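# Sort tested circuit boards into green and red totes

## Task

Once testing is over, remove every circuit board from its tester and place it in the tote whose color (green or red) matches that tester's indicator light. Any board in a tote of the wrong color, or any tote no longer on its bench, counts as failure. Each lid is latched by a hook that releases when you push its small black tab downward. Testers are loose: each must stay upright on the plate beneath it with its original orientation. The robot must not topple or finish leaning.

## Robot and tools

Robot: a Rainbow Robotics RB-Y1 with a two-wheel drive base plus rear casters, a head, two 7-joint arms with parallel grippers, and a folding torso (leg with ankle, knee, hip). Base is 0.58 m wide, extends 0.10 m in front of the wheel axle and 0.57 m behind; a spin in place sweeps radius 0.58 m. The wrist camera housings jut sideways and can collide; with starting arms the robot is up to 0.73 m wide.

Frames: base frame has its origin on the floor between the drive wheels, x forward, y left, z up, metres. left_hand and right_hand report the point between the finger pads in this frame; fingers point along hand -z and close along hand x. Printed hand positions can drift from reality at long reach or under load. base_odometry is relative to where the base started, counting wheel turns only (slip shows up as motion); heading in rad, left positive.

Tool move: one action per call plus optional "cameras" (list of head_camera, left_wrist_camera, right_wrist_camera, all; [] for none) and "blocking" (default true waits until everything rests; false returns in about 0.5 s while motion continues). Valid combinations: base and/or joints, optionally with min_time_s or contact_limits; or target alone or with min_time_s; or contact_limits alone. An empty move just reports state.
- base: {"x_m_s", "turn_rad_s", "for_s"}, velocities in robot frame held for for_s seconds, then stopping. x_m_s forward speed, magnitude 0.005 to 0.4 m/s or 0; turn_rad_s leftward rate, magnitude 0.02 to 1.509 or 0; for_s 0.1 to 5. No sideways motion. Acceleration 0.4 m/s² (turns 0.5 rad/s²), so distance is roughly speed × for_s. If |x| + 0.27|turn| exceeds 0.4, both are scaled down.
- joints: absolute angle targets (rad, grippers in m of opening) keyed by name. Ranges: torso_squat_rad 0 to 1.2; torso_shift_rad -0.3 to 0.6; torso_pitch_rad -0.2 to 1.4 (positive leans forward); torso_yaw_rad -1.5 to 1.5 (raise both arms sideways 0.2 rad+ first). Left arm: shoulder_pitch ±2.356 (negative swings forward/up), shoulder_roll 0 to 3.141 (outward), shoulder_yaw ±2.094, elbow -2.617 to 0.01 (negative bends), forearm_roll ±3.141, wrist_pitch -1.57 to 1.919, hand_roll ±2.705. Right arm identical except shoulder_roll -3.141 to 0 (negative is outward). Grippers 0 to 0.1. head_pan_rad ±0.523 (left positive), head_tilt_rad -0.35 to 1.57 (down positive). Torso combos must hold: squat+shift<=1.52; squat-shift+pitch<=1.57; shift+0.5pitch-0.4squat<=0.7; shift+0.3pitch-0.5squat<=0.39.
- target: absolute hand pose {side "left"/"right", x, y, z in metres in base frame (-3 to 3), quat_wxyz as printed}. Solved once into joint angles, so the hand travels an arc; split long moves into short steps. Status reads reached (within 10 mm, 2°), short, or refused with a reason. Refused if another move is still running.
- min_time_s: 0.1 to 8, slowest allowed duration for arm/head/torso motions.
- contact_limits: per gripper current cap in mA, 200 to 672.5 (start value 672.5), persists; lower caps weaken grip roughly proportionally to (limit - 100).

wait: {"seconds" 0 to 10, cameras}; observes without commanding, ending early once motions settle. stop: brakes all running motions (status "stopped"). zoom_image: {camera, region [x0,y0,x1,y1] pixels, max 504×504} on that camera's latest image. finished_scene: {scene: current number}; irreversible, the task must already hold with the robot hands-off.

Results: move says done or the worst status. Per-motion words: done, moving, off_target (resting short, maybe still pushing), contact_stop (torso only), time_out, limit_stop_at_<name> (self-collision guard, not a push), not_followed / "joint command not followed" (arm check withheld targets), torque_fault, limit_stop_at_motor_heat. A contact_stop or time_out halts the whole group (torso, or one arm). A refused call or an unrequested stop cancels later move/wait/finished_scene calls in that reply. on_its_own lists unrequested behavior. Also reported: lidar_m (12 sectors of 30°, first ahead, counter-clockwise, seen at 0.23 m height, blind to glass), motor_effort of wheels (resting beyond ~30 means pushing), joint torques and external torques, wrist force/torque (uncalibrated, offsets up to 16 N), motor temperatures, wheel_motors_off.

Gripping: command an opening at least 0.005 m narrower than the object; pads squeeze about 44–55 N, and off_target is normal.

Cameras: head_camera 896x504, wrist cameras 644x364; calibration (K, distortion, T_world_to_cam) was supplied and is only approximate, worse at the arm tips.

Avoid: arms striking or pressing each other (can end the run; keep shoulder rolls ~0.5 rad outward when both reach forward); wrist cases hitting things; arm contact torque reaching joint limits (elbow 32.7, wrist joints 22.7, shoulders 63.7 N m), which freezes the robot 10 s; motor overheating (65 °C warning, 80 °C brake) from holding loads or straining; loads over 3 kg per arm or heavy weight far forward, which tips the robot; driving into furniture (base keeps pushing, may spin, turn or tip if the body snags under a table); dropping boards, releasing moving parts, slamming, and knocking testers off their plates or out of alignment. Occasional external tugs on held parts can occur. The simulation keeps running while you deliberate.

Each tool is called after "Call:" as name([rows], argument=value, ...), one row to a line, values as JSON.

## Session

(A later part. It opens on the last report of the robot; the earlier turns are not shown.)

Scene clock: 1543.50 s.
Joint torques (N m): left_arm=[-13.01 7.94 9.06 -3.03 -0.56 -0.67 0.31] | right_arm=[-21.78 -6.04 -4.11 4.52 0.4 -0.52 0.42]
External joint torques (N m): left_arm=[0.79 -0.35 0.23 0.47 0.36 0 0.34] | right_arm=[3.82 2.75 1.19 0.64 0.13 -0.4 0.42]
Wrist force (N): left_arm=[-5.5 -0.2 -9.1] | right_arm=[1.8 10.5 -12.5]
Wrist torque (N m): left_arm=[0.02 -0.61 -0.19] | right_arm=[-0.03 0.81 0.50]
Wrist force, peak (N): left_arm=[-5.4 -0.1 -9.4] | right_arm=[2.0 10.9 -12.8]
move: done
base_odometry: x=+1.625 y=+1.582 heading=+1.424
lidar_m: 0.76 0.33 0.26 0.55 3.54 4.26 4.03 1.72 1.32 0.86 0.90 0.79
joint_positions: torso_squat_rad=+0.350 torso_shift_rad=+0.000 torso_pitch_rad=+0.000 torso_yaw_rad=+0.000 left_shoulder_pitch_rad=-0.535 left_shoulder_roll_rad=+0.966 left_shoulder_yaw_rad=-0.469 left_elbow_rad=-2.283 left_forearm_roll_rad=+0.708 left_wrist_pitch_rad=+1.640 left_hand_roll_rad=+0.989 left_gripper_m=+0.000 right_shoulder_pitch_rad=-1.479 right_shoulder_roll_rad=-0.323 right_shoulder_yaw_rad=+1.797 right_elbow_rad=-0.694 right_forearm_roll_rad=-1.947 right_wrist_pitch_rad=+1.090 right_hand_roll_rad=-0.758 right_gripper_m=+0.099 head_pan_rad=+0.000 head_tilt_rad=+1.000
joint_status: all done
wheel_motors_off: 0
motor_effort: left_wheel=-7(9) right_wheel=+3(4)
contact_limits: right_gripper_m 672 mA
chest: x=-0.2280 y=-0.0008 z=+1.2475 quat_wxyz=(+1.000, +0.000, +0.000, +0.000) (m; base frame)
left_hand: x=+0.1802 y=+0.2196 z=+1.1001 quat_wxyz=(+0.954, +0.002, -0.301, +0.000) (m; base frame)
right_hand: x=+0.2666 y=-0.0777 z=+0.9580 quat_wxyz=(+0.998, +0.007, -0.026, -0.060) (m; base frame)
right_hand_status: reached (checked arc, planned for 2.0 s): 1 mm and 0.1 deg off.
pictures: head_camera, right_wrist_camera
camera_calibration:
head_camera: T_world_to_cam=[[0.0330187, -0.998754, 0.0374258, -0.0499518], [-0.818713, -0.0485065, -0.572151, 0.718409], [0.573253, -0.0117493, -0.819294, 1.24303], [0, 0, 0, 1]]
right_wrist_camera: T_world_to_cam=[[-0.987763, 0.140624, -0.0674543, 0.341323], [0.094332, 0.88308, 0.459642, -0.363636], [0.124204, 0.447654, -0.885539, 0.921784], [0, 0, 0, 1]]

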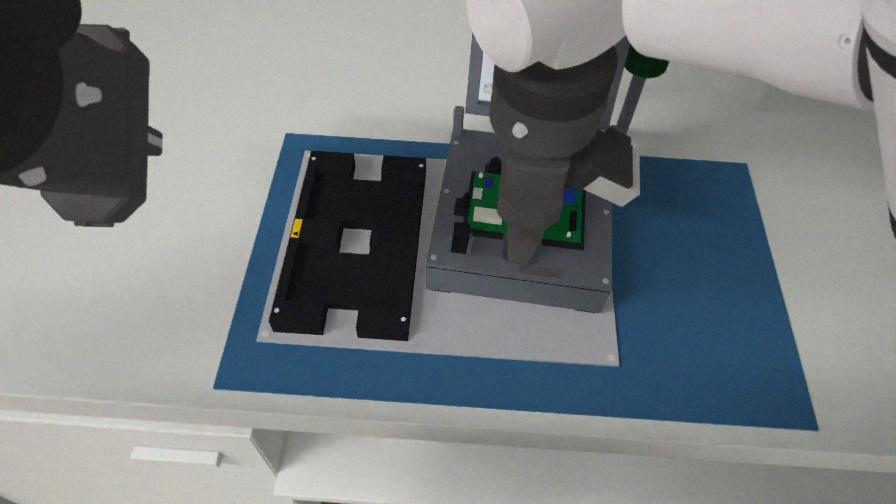

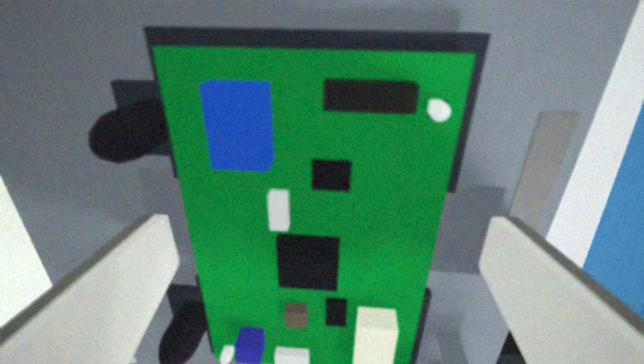

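Call:
move(contact_limits={"right_gripper_m":300}, joints={"right_gripper_m":0.082}, cameras=["head_camera","right_wrist_camera"])

Call:
zoom_image(camera="head_camera", region=[420, 100, 640, 320])

Scene clock: 1550.13 s.
Joint torques (N m): left_arm=[-12.91 7.87 9.01 -3.12 -0.67 -0.6 0.33] | right_arm=[-21.94 -6.1 -3.83 4.14 0.25 -0.31 0.33]
External joint torques (N m): left_arm=[0.88 -0.41 0.19 0.37 0.25 0.07 0.36] | right_arm=[3.66 2.69 1.47 0.26 -0.01 -0.19 0.33]
Wrist force (N): left_arm=[-5.3 -0.2 -9.2] | right_arm=[3.3 10.7 -13.0]
Wrist torque (N m): left_arm=[0.04 -0.60 -0.19] | right_arm=[-0.05 0.82 0.53]
Wrist force, peak (N): left_arm=[-5.2 -0.1 -9.4] | right_arm=[3.3 10.8 -13.0]
move: done
base_odometry: x=+1.625 y=+1.582 heading=+1.424
lidar_m: 0.76 0.32 0.26 0.55 3.54 4.27 4.02 1.71 1.32 0.87 0.91 0.80
joint_positions: torso_squat_rad=+0.350 torso_shift_rad=+0.000 torso_pitch_rad=+0.000 torso_yaw_rad=+0.000 left_shoulder_pitch_rad=-0.535 left_shoulder_roll_rad=+0.966 left_shoulder_yaw_rad=-0.469 left_elbow_rad=-2.283 left_forearm_roll_rad=+0.708 left_wrist_pitch_rad=+1.640 left_hand_roll_rad=+0.989 left_gripper_m=+0.000 right_shoulder_pitch_rad=-1.479 right_shoulder_roll_rad=-0.323 right_shoulder_yaw_rad=+1.797 right_elbow_rad=-0.694 right_forearm_roll_rad=-1.947 right_wrist_pitch_rad=+1.090 right_hand_roll_rad=-0.758 right_gripper_m=+0.082 head_pan_rad=+0.000 head_tilt_rad=+1.000
joint_status: all done
wheel_motors_off: 0
motor_effort: left_wheel=-7(8) right_wheel=+3(4)
contact_limits: right_gripper_m 300 mA
chest: x=-0.2280 y=-0.0008 z=+1.2475 quat_wxyz=(+1.000, +0.000, +0.000, +0.000) (m; base frame)
left_hand: x=+0.1802 y=+0.2196 z=+1.1001 quat_wxyz=(+0.954, +0.002, -0.301, +0.000) (m; base frame)
right_hand: x=+0.2666 y=-0.0778 z=+0.9581 quat_wxyz=(+0.998, +0.007, -0.026, -0.060) (m; base frame)
pictures: head_camera, right_wrist_camera
camera_calibration:
head_camera: T_world_to_cam=[[0.0330191, -0.998754, 0.0374257, -0.0499516], [-0.818713, -0.0485068, -0.572151, 0.718409], [0.573253, -0.011749, -0.819294, 1.24303], [0, 0, 0, 1]]
right_wrist_camera: T_world_to_cam=[[-0.987749, 0.140669, -0.0675636, 0.341467], [0.0943209, 0.883075, 0.459655, -0.363641], [0.124323, 0.447651, -0.885524, 0.921747], [0, 0, 0, 1]]

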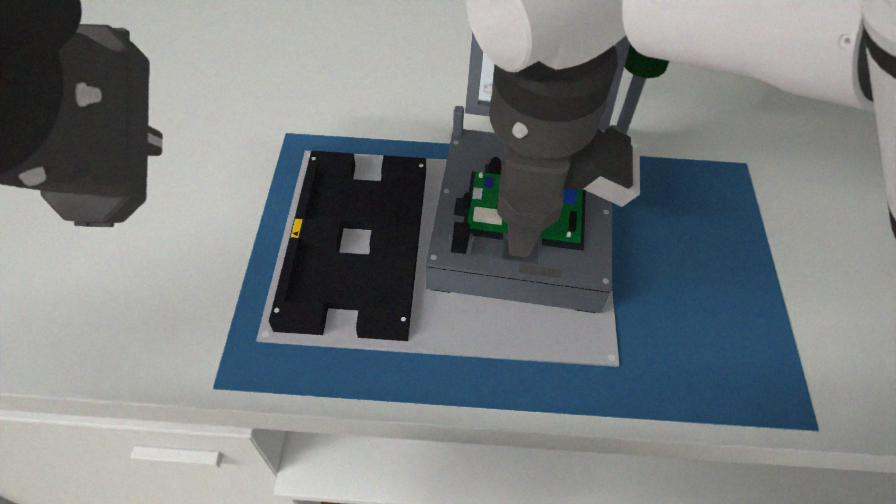

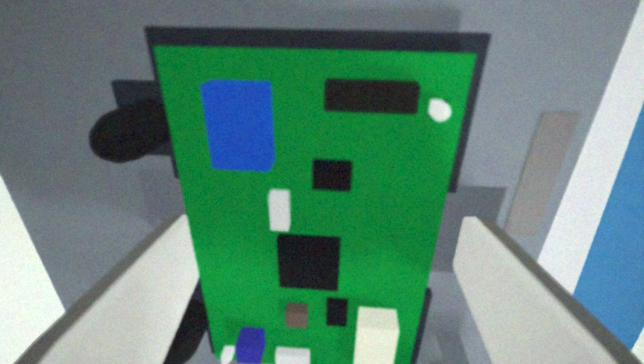

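Scaled by 2.291 from the camera's 896x504 image, which has a finer 1280x720 frame.

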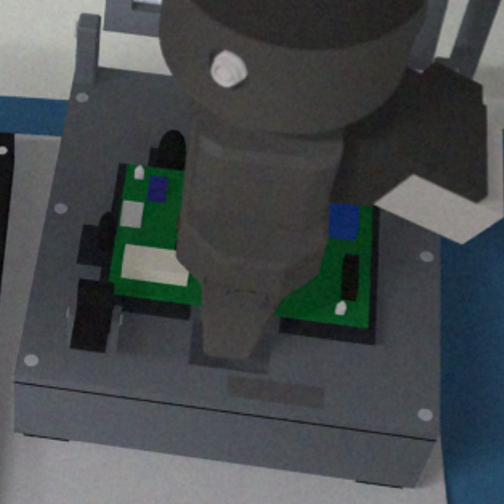

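Call:
move(joints={"right_gripper_m":0.055}, cameras=["head_camera","right_wrist_camera"])

Scene clock: 1555.43 s.
Joint torques (N m): left_arm=[-12.99 7.82 9.04 -3.02 -0.6 -0.52 0.31] | right_arm=[-21.14 -5.99 -4.14 1.18 -1.15 1.56 0.34]
External joint torques (N m): left_arm=[0.8 -0.47 0.22 0.48 0.32 0.14 0.34] | right_arm=[4.47 2.79 1.15 -2.71 -1.42 1.68 0.34]
Wrist force (N): left_arm=[-5.4 0.0 -9.1] | right_arm=[11.7 10.7 -14.2]
Wrist torque (N m): left_arm=[0.01 -0.61 -0.21] | right_arm=[-0.02 0.56 0.44]
Wrist force, peak (N): left_arm=[-5.2 -0.2 -9.5] | right_arm=[16.6 12.6 -16.4]
move: off_target
base_odometry: x=+1.625 y=+1.582 heading=+1.424
lidar_m: 0.76 0.33 0.26 0.55 3.53 4.26 4.02 1.71 1.32 0.87 0.91 0.79
joint_positions: torso_squat_rad=+0.350 torso_shift_rad=+0.000 torso_pitch_rad=+0.000 torso_yaw_rad=+0.000 left_shoulder_pitch_rad=-0.535 left_shoulder_roll_rad=+0.966 left_shoulder_yaw_rad=-0.469 left_elbow_rad=-2.283 left_forearm_roll_rad=+0.708 left_wrist_pitch_rad=+1.640 left_hand_roll_rad=+0.989 left_gripper_m=+0.000 right_shoulder_pitch_rad=-1.479 right_shoulder_roll_rad=-0.323 right_shoulder_yaw_rad=+1.797 right_elbow_rad=-0.694 right_forearm_roll_rad=-1.946 right_wrist_pitch_rad=+1.090 right_hand_roll_rad=-0.758 right_gripper_m=+0.071 head_pan_rad=+0.000 head_tilt_rad=+1.000
joint_status: right_gripper_m off_target (ended at +0.071, target +0.055)
wheel_motors_off: 0
motor_effort: left_wheel=-8(8) right_wheel=+3(4)
contact_limits: right_gripper_m 300 mA
chest: x=-0.2279 y=-0.0008 z=+1.2475 quat_wxyz=(+1.000, +0.000, +0.000, +0.000) (m; base frame)
left_hand: x=+0.1802 y=+0.2196 z=+1.1001 quat_wxyz=(+0.954, +0.002, -0.301, +0.000) (m; base frame)
right_hand: x=+0.2671 y=-0.0779 z=+0.9582 quat_wxyz=(+0.998, +0.007, -0.027, -0.060) (m; base frame)
pictures: head_camera, right_wrist_camera
camera_calibration:
head_camera: T_world_to_cam=[[0.0330286, -0.998754, 0.0374218, -0.0499482], [-0.818779, -0.048511, -0.572055, 0.718361], [0.573158, -0.011746, -0.819361, 1.24304], [0, 0, 0, 1]]
right_wrist_camera: T_world_to_cam=[[-0.987623, 0.141054, -0.0685954, 0.342938], [0.094201, 0.883095, 0.459641, -0.363554], [0.125411, 0.44749, -0.885452, 0.921491], [0, 0, 0, 1]]

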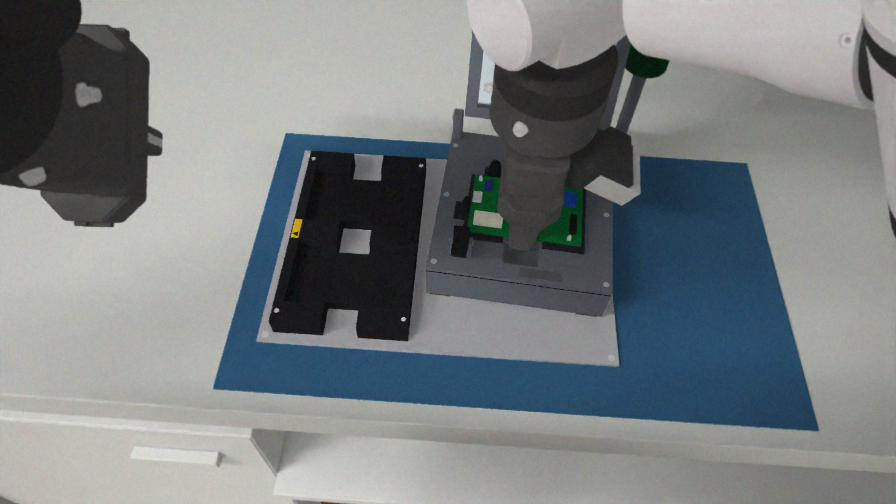

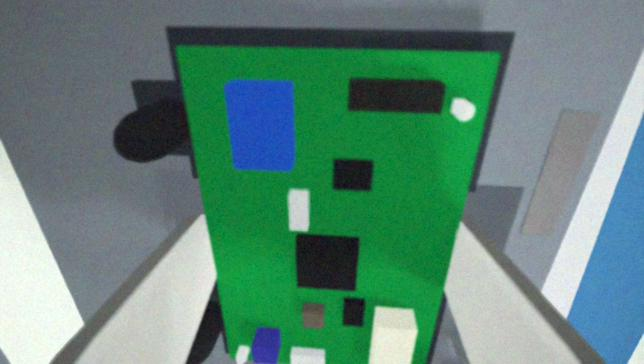

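Call:
move(contact_limits={"right_gripper_m":550}, joints={"right_gripper_m":0.05}, cameras=[])

Call:
move(target={"side":"right","x":0.265,"y":-0.078,"z":0.985,"quat_wxyz":[0.998,0.007,-0.025,-0.06]}, min_time_s=2.5, cameras=["head_camera","right_wrist_camera"])

Scene clock: 1560.93 s.
Joint torques (N m): left_arm=[-12.88 7.91 9.03 -3.06 -0.63 -0.52 0.35] | right_arm=[-20.99 -6.1 -4.39 1.32 -1.25 1.55 0.39]
External joint torques (N m): left_arm=[0.91 -0.38 0.21 0.44 0.29 0.14 0.38] | right_arm=[4.62 2.68 0.91 -2.57 -1.52 1.67 0.39]
Wrist force (N): left_arm=[-5.2 -0.2 -8.9] | right_arm=[12.1 10.9 -12.9]
Wrist torque (N m): left_arm=[0.02 -0.57 -0.20] | right_arm=[-0.07 0.61 0.43]
Wrist force, peak (N): left_arm=[-5.4 0.0 -9.2] | right_arm=[11.6 11.0 -13.9]
move: off_target
base_odometry: x=+1.625 y=+1.582 heading=+1.424
lidar_m: 0.76 0.32 0.27 0.55 3.55 4.27 4.02 1.73 1.32 0.87 0.91 0.80
joint_positions: torso_squat_rad=+0.350 torso_shift_rad=+0.000 torso_pitch_rad=+0.000 torso_yaw_rad=+0.000 left_shoulder_pitch_rad=-0.535 left_shoulder_roll_rad=+0.966 left_shoulder_yaw_rad=-0.469 left_elbow_rad=-2.283 left_forearm_roll_rad=+0.708 left_wrist_pitch_rad=+1.640 left_hand_roll_rad=+0.989 left_gripper_m=+0.000 right_shoulder_pitch_rad=-1.479 right_shoulder_roll_rad=-0.323 right_shoulder_yaw_rad=+1.797 right_elbow_rad=-0.694 right_forearm_roll_rad=-1.946 right_wrist_pitch_rad=+1.090 right_hand_roll_rad=-0.758 right_gripper_m=+0.070 head_pan_rad=+0.000 head_tilt_rad=+1.000
joint_status: right_gripper_m off_target (ended at +0.070, target +0.050)
wheel_motors_off: 0
motor_effort: left_wheel=-7(8) right_wheel=+0(4)
contact_limits: right_gripper_m 550 mA
chest: x=-0.2279 y=-0.0008 z=+1.2475 quat_wxyz=(+1.000, +0.000, +0.000, +0.000) (m; base frame)
left_hand: x=+0.1802 y=+0.2196 z=+1.1001 quat_wxyz=(+0.954, +0.002, -0.301, +0.000) (m; base frame)
right_hand: x=+0.2671 y=-0.0779 z=+0.9582 quat_wxyz=(+0.998, +0.007, -0.027, -0.060) (m; base frame)
pictures: none

Scene clock: 1563.77 s.
Joint torques (N m): left_arm=[-13.03 7.85 8.97 -3.09 -0.66 -0.64 0.3] | right_arm=[-25.09 -10.54 -7.22 3.16 -0.2 0.15 -0.39]
External joint torques (N m): left_arm=[0.76 -0.43 0.15 0.41 0.27 0.02 0.33] | right_arm=[0.55 -1.39 -1.18 -0.77 -0.47 0.26 -0.39]
Wrist force (N): left_arm=[-5.3 -0.2 -8.9] | right_arm=[2.0 10.2 -13.4]
Wrist torque (N m): left_arm=[0.03 -0.57 -0.20] | right_arm=[0.00 0.83 0.50]
Wrist force, peak (N): left_arm=[-5.5 -0.2 -9.3] | right_arm=[11.2 13.6 -19.8]
move: done
base_odometry: x=+1.625 y=+1.582 heading=+1.424
lidar_m: 0.77 0.33 0.27 0.56 3.54 4.25 4.02 1.73 1.32 0.87 0.91 0.79
joint_positions: torso_squat_rad=+0.350 torso_shift_rad=+0.000 torso_pitch_rad=+0.000 torso_yaw_rad=+0.000 left_shoulder_pitch_rad=-0.535 left_shoulder_roll_rad=+0.966 left_shoulder_yaw_rad=-0.469 left_elbow_rad=-2.283 left_forearm_roll_rad=+0.708 left_wrist_pitch_rad=+1.640 left_hand_roll_rad=+0.989 left_gripper_m=+0.000 right_shoulder_pitch_rad=-1.539 right_shoulder_roll_rad=-0.389 right_shoulder_yaw_rad=+1.791 right_elbow_rad=-0.804 right_forearm_roll_rad=-1.951 right_wrist_pitch_rad=+1.115 right_hand_roll_rad=-0.806 right_gripper_m=+0.070 head_pan_rad=+0.000 head_tilt_rad=+1.000
joint_status: all done
wheel_motors_off: 0
motor_effort: left_wheel=-7(9) right_wheel=+3(4)
contact_limits: right_gripper_m 550 mA
chest: x=-0.2280 y=-0.0008 z=+1.2475 quat_wxyz=(+1.000, +0.000, +0.000, +0.000) (m; base frame)
left_hand: x=+0.1802 y=+0.2196 z=+1.1001 quat_wxyz=(+0.954, +0.002, -0.301, +0.000) (m; base frame)
right_hand: x=+0.2649 y=-0.0779 z=+0.9849 quat_wxyz=(+0.998, +0.007, -0.024, -0.060) (m; base frame)
right_hand_status: reached (checked arc, planned for 2.5 s): 0 mm and 0.1 deg off.
pictures: head_camera, right_wrist_camera
camera_calibration:
head_camera: T_world_to_cam=[[0.0330627, -0.998752, 0.0374245, -0.0499414], [-0.818761, -0.0485408, -0.572079, 0.71837], [0.573182, -0.0117272, -0.819344, 1.24304], [0, 0, 0, 1]]
right_wrist_camera: T_world_to_cam=[[-0.988058, 0.13988, -0.0646121, 0.338736], [0.0950752, 0.88347, 0.458739, -0.37494], [0.121251, 0.447117, -0.886219, 0.94723], [0, 0, 0, 1]]

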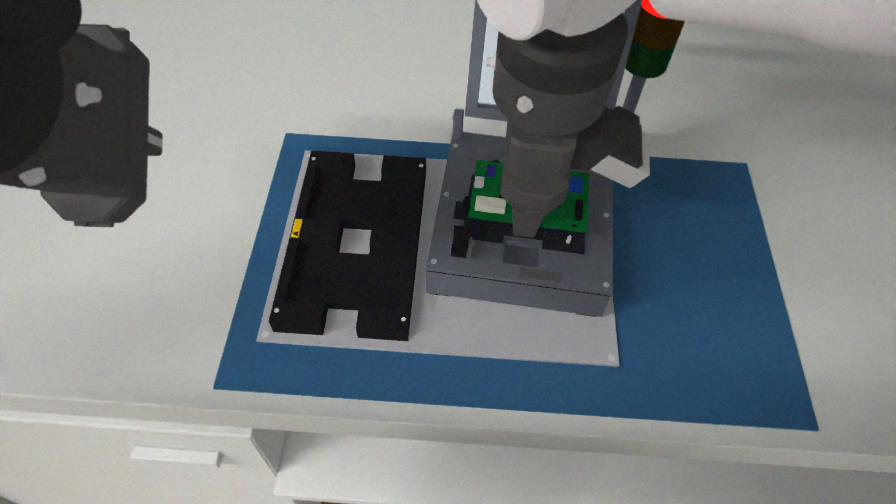

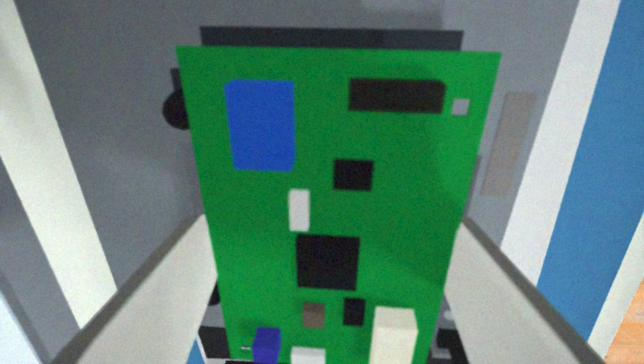

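Call:
move(contact_limits={"right_gripper_m":672}, joints={"right_gripper_m":0.05}, cameras=[])

Call:
move(target={"side":"right","x":0.265,"y":-0.078,"z":1.10,"quat_wxyz":[0.998,0.007,-0.025,-0.06]}, min_time_s=3, cameras=[])

Call:
move(target={"side":"right","x":0.19,"y":-0.12,"z":1.10,"quat_wxyz":[0.985,0,-0.174,0]}, min_time_s=3, cameras=["right_wrist_camera"])

Call:
move(base={"x_m_s":-0.2,"for_s":3.5})

Scene clock: 1569.70 s.
Joint torques (N m): left_arm=[-13.07 7.86 9.2 -3.06 -0.59 -0.7 0.37] | right_arm=[-25.08 -10.92 -7.25 3.13 -0.21 0.15 -0.37]
External joint torques (N m): left_arm=[0.72 -0.42 0.38 0.44 0.34 -0.03 0.4] | right_arm=[0.57 -1.77 -1.2 -0.79 -0.48 0.26 -0.37]
Wrist force (N): left_arm=[-5.2 -0.3 -9.2] | right_arm=[1.8 10.8 -13.4]
Wrist torque (N m): left_arm=[0.04 -0.58 -0.19] | right_arm=[-0.07 0.79 0.50]
Wrist force, peak (N): left_arm=[-5.4 0.1 -9.3] | right_arm=[2.4 10.9 -13.3]
move: off_target
base_odometry: x=+1.625 y=+1.582 heading=+1.424
lidar_m: 0.77 0.33 0.26 0.55 3.54 4.27 4.02 1.73 1.31 0.87 0.91 0.79
joint_positions: torso_squat_rad=+0.350 torso_shift_rad=+0.000 torso_pitch_rad=+0.000 torso_yaw_rad=+0.000 left_shoulder_pitch_rad=-0.535 left_shoulder_roll_rad=+0.966 left_shoulder_yaw_rad=-0.469 left_elbow_rad=-2.283 left_forearm_roll_rad=+0.708 left_wrist_pitch_rad=+1.640 left_hand_roll_rad=+0.989 left_gripper_m=+0.000 right_shoulder_pitch_rad=-1.539 right_shoulder_roll_rad=-0.389 right_shoulder_yaw_rad=+1.791 right_elbow_rad=-0.804 right_forearm_roll_rad=-1.951 right_wrist_pitch_rad=+1.115 right_hand_roll_rad=-0.806 right_gripper_m=+0.070 head_pan_rad=+0.000 head_tilt_rad=+1.000
joint_status: right_gripper_m off_target (ended at +0.070, target +0.050)
wheel_motors_off: 0
motor_effort: left_wheel=-8(8) right_wheel=+3(3)
contact_limits: right_gripper_m 672 mA
chest: x=-0.2280 y=-0.0008 z=+1.2475 quat_wxyz=(+1.000, +0.000, +0.000, +0.000) (m; base frame)
left_hand: x=+0.1802 y=+0.2196 z=+1.1001 quat_wxyz=(+0.954, +0.002, -0.301, +0.000) (m; base frame)
right_hand: x=+0.2649 y=-0.0779 z=+0.9849 quat_wxyz=(+0.998, +0.007, -0.024, -0.060) (m; base frame)
pictures: none

Scene clock: 1573.03 s.
Joint torques (N m): left_arm=[-12.86 7.94 9.22 -3.03 -0.69 -0.63 0.42] | right_arm=[-24.7 -11.29 -8.34 3.65 -0.27 0.09 -0.33]
External joint torques (N m): left_arm=[0.93 -0.34 0.39 0.47 0.24 0.03 0.45] | right_arm=[0.74 -1.5 -1.25 -0.72 -0.56 0.19 -0.33]
Wrist force (N): left_arm=[-5.2 -0.1 -9.0] | right_arm=[1.9 10.7 -13.1]
Wrist torque (N m): left_arm=[0.02 -0.58 -0.19] | right_arm=[-0.04 0.80 0.50]
Wrist force, peak (N): left_arm=[-5.5 -0.4 -9.3] | right_arm=[1.8 11.1 -13.4]
move: done
base_odometry: x=+1.625 y=+1.582 heading=+1.424
lidar_m: 0.76 0.33 0.26 0.54 3.54 4.26 4.03 1.71 1.32 0.87 0.91 0.80
joint_positions: torso_squat_rad=+0.350 torso_shift_rad=+0.000 torso_pitch_rad=+0.000 torso_yaw_rad=+0.000 left_shoulder_pitch_rad=-0.535 left_shoulder_roll_rad=+0.966 left_shoulder_yaw_rad=-0.469 left_elbow_rad=-2.283 left_forearm_roll_rad=+0.708 left_wrist_pitch_rad=+1.640 left_hand_roll_rad=+0.989 left_gripper_m=+0.000 right_shoulder_pitch_rad=-1.748 right_shoulder_roll_rad=-0.536 right_shoulder_yaw_rad=+1.729 right_elbow_rad=-0.951 right_forearm_roll_rad=-2.018 right_wrist_pitch_rad=+1.292 right_hand_roll_rad=-0.846 right_gripper_m=+0.070 head_pan_rad=+0.000 head_tilt_rad=+1.000
joint_status: all done
wheel_motors_off: 0
motor_effort: left_wheel=-8(9) right_wheel=+2(4)
contact_limits: right_gripper_m 672 mA
chest: x=-0.2280 y=-0.0008 z=+1.2475 quat_wxyz=(+1.000, +0.000, +0.000, +0.000) (m; base frame)
left_hand: x=+0.1802 y=+0.2196 z=+1.1001 quat_wxyz=(+0.954, +0.002, -0.301, +0.000) (m; base frame)
right_hand: x=+0.2650 y=-0.0779 z=+1.0998 quat_wxyz=(+0.998, +0.007, -0.025, -0.060) (m; base frame)
right_hand_status: reached (checked arc, planned for 3.0 s): 0 mm and 0.0 deg off.
pictures: none

Scene clock: 1576.37 s.
Joint torques (N m): left_arm=[-13.03 7.85 9.11 -3.08 -0.67 -0.62 0.38] | right_arm=[-19.58 -7.96 -7.79 2.99 0.68 -0.22 -0.27]
External joint torques (N m): left_arm=[0.77 -0.43 0.29 0.42 0.26 0.04 0.42] | right_arm=[0.35 -1.28 1.26 -0.73 -0.06 -0.13 -0.29]
Wrist force (N): left_arm=[-5.1 -0.3 -9.1] | right_arm=[0.0 10.9 -12.8]
Wrist torque (N m): left_arm=[0.04 -0.59 -0.19] | right_arm=[-0.08 0.72 0.51]
Wrist force, peak (N): left_arm=[-5.4 -0.2 -9.4] | right_arm=[1.6 11.1 -13.5]
move: done
base_odometry: x=+1.625 y=+1.582 heading=+1.424
lidar_m: 0.77 0.33 0.27 0.54 3.55 4.26 4.02 1.73 1.32 0.87 0.91 0.80
joint_positions: torso_squat_rad=+0.350 torso_shift_rad=+0.000 torso_pitch_rad=+0.000 torso_yaw_rad=+0.000 left_shoulder_pitch_rad=-0.535 left_shoulder_roll_rad=+0.966 left_shoulder_yaw_rad=-0.469 left_elbow_rad=-2.283 left_forearm_roll_rad=+0.708 left_wrist_pitch_rad=+1.640 left_hand_roll_rad=+0.989 left_gripper_m=+0.000 right_shoulder_pitch_rad=-1.900 right_shoulder_roll_rad=-0.953 right_shoulder_yaw_rad=+1.883 right_elbow_rad=-1.931 right_forearm_roll_rad=-1.503 right_wrist_pitch_rad=+0.952 right_hand_roll_rad=-1.439 right_gripper_m=+0.070 head_pan_rad=+0.000 head_tilt_rad=+1.000
joint_status: all done
wheel_motors_off: 0
motor_effort: left_wheel=-7(9) right_wheel=+3(5)
contact_limits: right_gripper_m 672 mA
chest: x=-0.2280 y=-0.0008 z=+1.2475 quat_wxyz=(+1.000, +0.000, +0.000, +0.000) (m; base frame)
left_hand: x=+0.1802 y=+0.2196 z=+1.1001 quat_wxyz=(+0.954, +0.002, -0.301, +0.000) (m; base frame)
right_hand: x=+0.1900 y=-0.1197 z=+1.1001 quat_wxyz=(+0.985, +0.001, -0.173, +0.001) (m; base frame)
right_hand_status: reached (checked arc, planned for 3.0 s): 0 mm and 0.1 deg off.
pictures: right_wrist_camera
camera_calibration:
right_wrist_camera: T_world_to_cam=[[-0.933994, 0.0194498, -0.35676, 0.574728], [-0.14252, 0.895357, 0.421929, -0.296715], [0.327634, 0.444924, -0.833486, 0.979643], [0, 0, 0, 1]]

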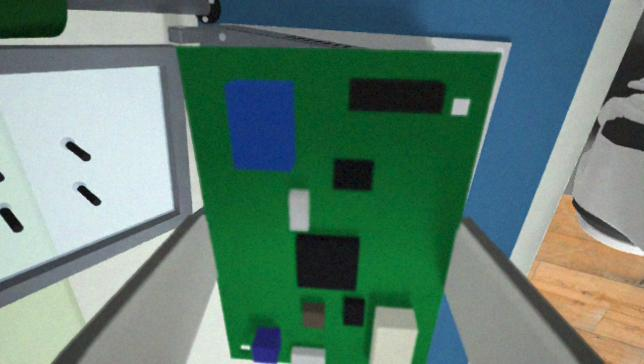

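Scene clock: 1580.73 s.
Joint torques (N m): left_arm=[-12.95 7.86 8.93 -3.18 -0.63 -0.56 0.39] | right_arm=[-19.06 -7.73 -7.88 3.63 0.58 -0.35 -0.14]
External joint torques (N m): left_arm=[0.85 -0.43 0.11 0.32 0.3 0.1 0.42] | right_arm=[0.86 -1.05 1.17 -0.1 -0.16 -0.26 -0.16]
Wrist force (N): left_arm=[-5.1 -0.2 -9.0] | right_arm=[-0.1 10.7 -12.9]
Wrist torque (N m): left_arm=[0.02 -0.58 -0.20] | right_arm=[-0.07 0.73 0.52]
Wrist force, peak (N): left_arm=[-5.7 -0.1 -9.3] | right_arm=[0.4 10.9 -13.2]
move: done
base_odometry: x=+1.522 y=+0.890 heading=+1.423
lidar_m: 0.93 0.85 1.16 3.39 3.58 3.59 3.49 1.67 1.28 1.24 1.13 1.25
base_status: done (sent for 3.5 of 3.5 s)
joint_positions: torso_squat_rad=+0.350 torso_shift_rad=+0.000 torso_pitch_rad=+0.000 torso_yaw_rad=+0.000 left_shoulder_pitch_rad=-0.535 left_shoulder_roll_rad=+0.966 left_shoulder_yaw_rad=-0.469 left_elbow_rad=-2.283 left_forearm_roll_rad=+0.708 left_wrist_pitch_rad=+1.640 left_hand_roll_rad=+0.989 left_gripper_m=+0.000 right_shoulder_pitch_rad=-1.900 right_shoulder_roll_rad=-0.953 right_shoulder_yaw_rad=+1.883 right_elbow_rad=-1.931 right_forearm_roll_rad=-1.503 right_wrist_pitch_rad=+0.951 right_hand_roll_rad=-1.439 right_gripper_m=+0.070 head_pan_rad=+0.000 head_tilt_rad=+1.000
wheel_motors_off: 0
motor_effort: left_wheel=-5(24) right_wheel=+7(19)
contact_limits: right_gripper_m 672 mA
chest: x=-0.2281 y=-0.0008 z=+1.2475 quat_wxyz=(+1.000, +0.000, +0.000, +0.000) (m; base frame)
left_hand: x=+0.1801 y=+0.2196 z=+1.1001 quat_wxyz=(+0.953, +0.002, -0.301, +0.000) (m; base frame)
right_hand: x=+0.1899 y=-0.1197 z=+1.1002 quat_wxyz=(+0.985, +0.001, -0.173, +0.001) (m; base frame)
pictures: head_camera, left_wrist_camera, right_wrist_camera
camera_calibration:
head_camera: T_world_to_cam=[[0.0330551, -0.998752, 0.0374373, -0.0499522], [-0.818656, -0.0485441, -0.572228, 0.718481], [0.573332, -0.0117332, -0.819239, 1.243], [0, 0, 0, 1]]
left_wrist_camera: T_world_to_cam=[[0.82528, 0.0143305, 0.564542, -0.774209], [-0.263724, -0.874195, 0.407718, -0.174793], [0.499362, -0.485364, -0.717676, 0.875225], [0, 0, 0, 1]]
right_wrist_camera: T_world_to_cam=[[-0.933929, 0.0192932, -0.356937, 0.574805], [-0.142708, 0.89539, 0.421796, -0.29657], [0.327735, 0.444865, -0.833477, 0.979711], [0, 0, 0, 1]]

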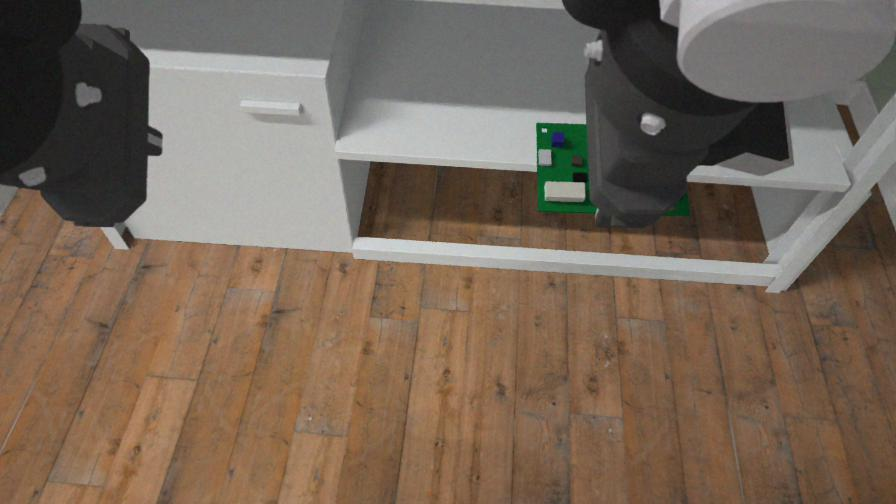

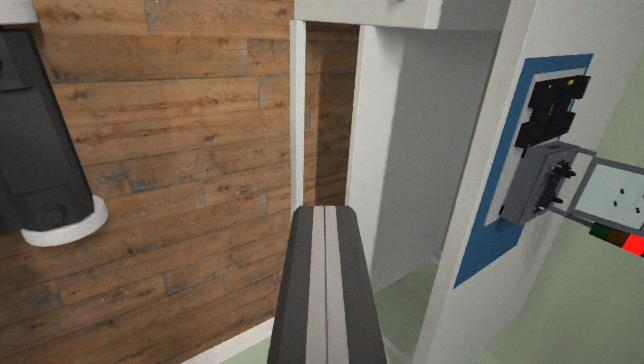

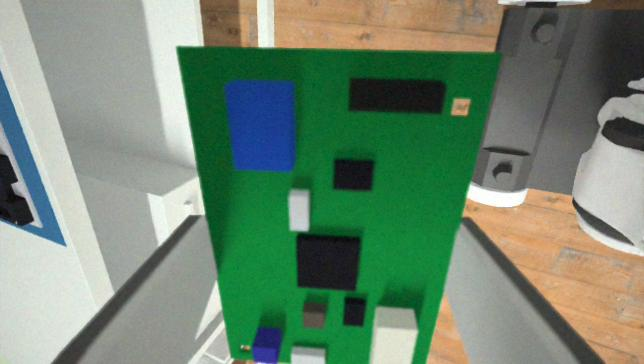

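Call:
move(joints={"head_tilt_rad":0.6}, cameras=["head_camera"])

Call:
move(base={"turn_rad_s":1.0,"for_s":2.547}, cameras=["head_camera"])

Call:
move(base={"x_m_s":0.4,"for_s":5}, cameras=["head_camera"])

Scene clock: 1592.60 s.
Joint torques (N m): left_arm=[-12.96 7.87 9.18 -3.07 -0.62 -0.6 0.37] | right_arm=[-19.14 -8.05 -8.32 3.65 0.55 -0.35 -0.16]
External joint torques (N m): left_arm=[0.84 -0.41 0.36 0.42 0.3 0.06 0.4] | right_arm=[0.79 -1.37 0.72 -0.07 -0.19 -0.26 -0.18]
Wrist force (N): left_arm=[-5.4 -0.1 -8.9] | right_arm=[0.2 10.5 -13.0]
Wrist torque (N m): left_arm=[0.03 -0.61 -0.19] | right_arm=[-0.03 0.75 0.52]
Wrist force, peak (N): left_arm=[-5.6 -0.2 -9.4] | right_arm=[-0.3 10.9 -13.1]
move: done
base_odometry: x=+1.522 y=+0.890 heading=+1.423
lidar_m: 0.93 0.86 1.16 3.39 3.57 3.59 3.49 1.68 1.28 1.25 1.14 1.25
joint_positions: torso_squat_rad=+0.350 torso_shift_rad=+0.000 torso_pitch_rad=+0.000 torso_yaw_rad=+0.000 left_shoulder_pitch_rad=-0.535 left_shoulder_roll_rad=+0.966 left_shoulder_yaw_rad=-0.469 left_elbow_rad=-2.283 left_forearm_roll_rad=+0.708 left_wrist_pitch_rad=+1.640 left_hand_roll_rad=+0.989 left_gripper_m=+0.000 right_shoulder_pitch_rad=-1.900 right_shoulder_roll_rad=-0.953 right_shoulder_yaw_rad=+1.883 right_elbow_rad=-1.931 right_forearm_roll_rad=-1.503 right_wrist_pitch_rad=+0.951 right_hand_roll_rad=-1.439 right_gripper_m=+0.070 head_pan_rad=+0.000 head_tilt_rad=+0.600
joint_status: all done
wheel_motors_off: 0
motor_effort: left_wheel=-3(6) right_wheel=+7(8)
contact_limits: right_gripper_m 672 mA
chest: x=-0.2281 y=-0.0008 z=+1.2475 quat_wxyz=(+1.000, +0.000, +0.000, +0.000) (m; base frame)
left_hand: x=+0.1801 y=+0.2196 z=+1.1001 quat_wxyz=(+0.953, +0.002, -0.301, +0.000) (m; base frame)
right_hand: x=+0.1899 y=-0.1197 z=+1.1002 quat_wxyz=(+0.985, +0.001, -0.173, +0.001) (m; base frame)
pictures: head_camera
camera_calibration:
head_camera: T_world_to_cam=[[0.0154919, -0.998762, 0.0472707, -0.0678068], [-0.531272, -0.0482729, -0.845825, 1.17377], [0.84706, -0.0120102, -0.531362, 0.882693], [0, 0, 0, 1]]

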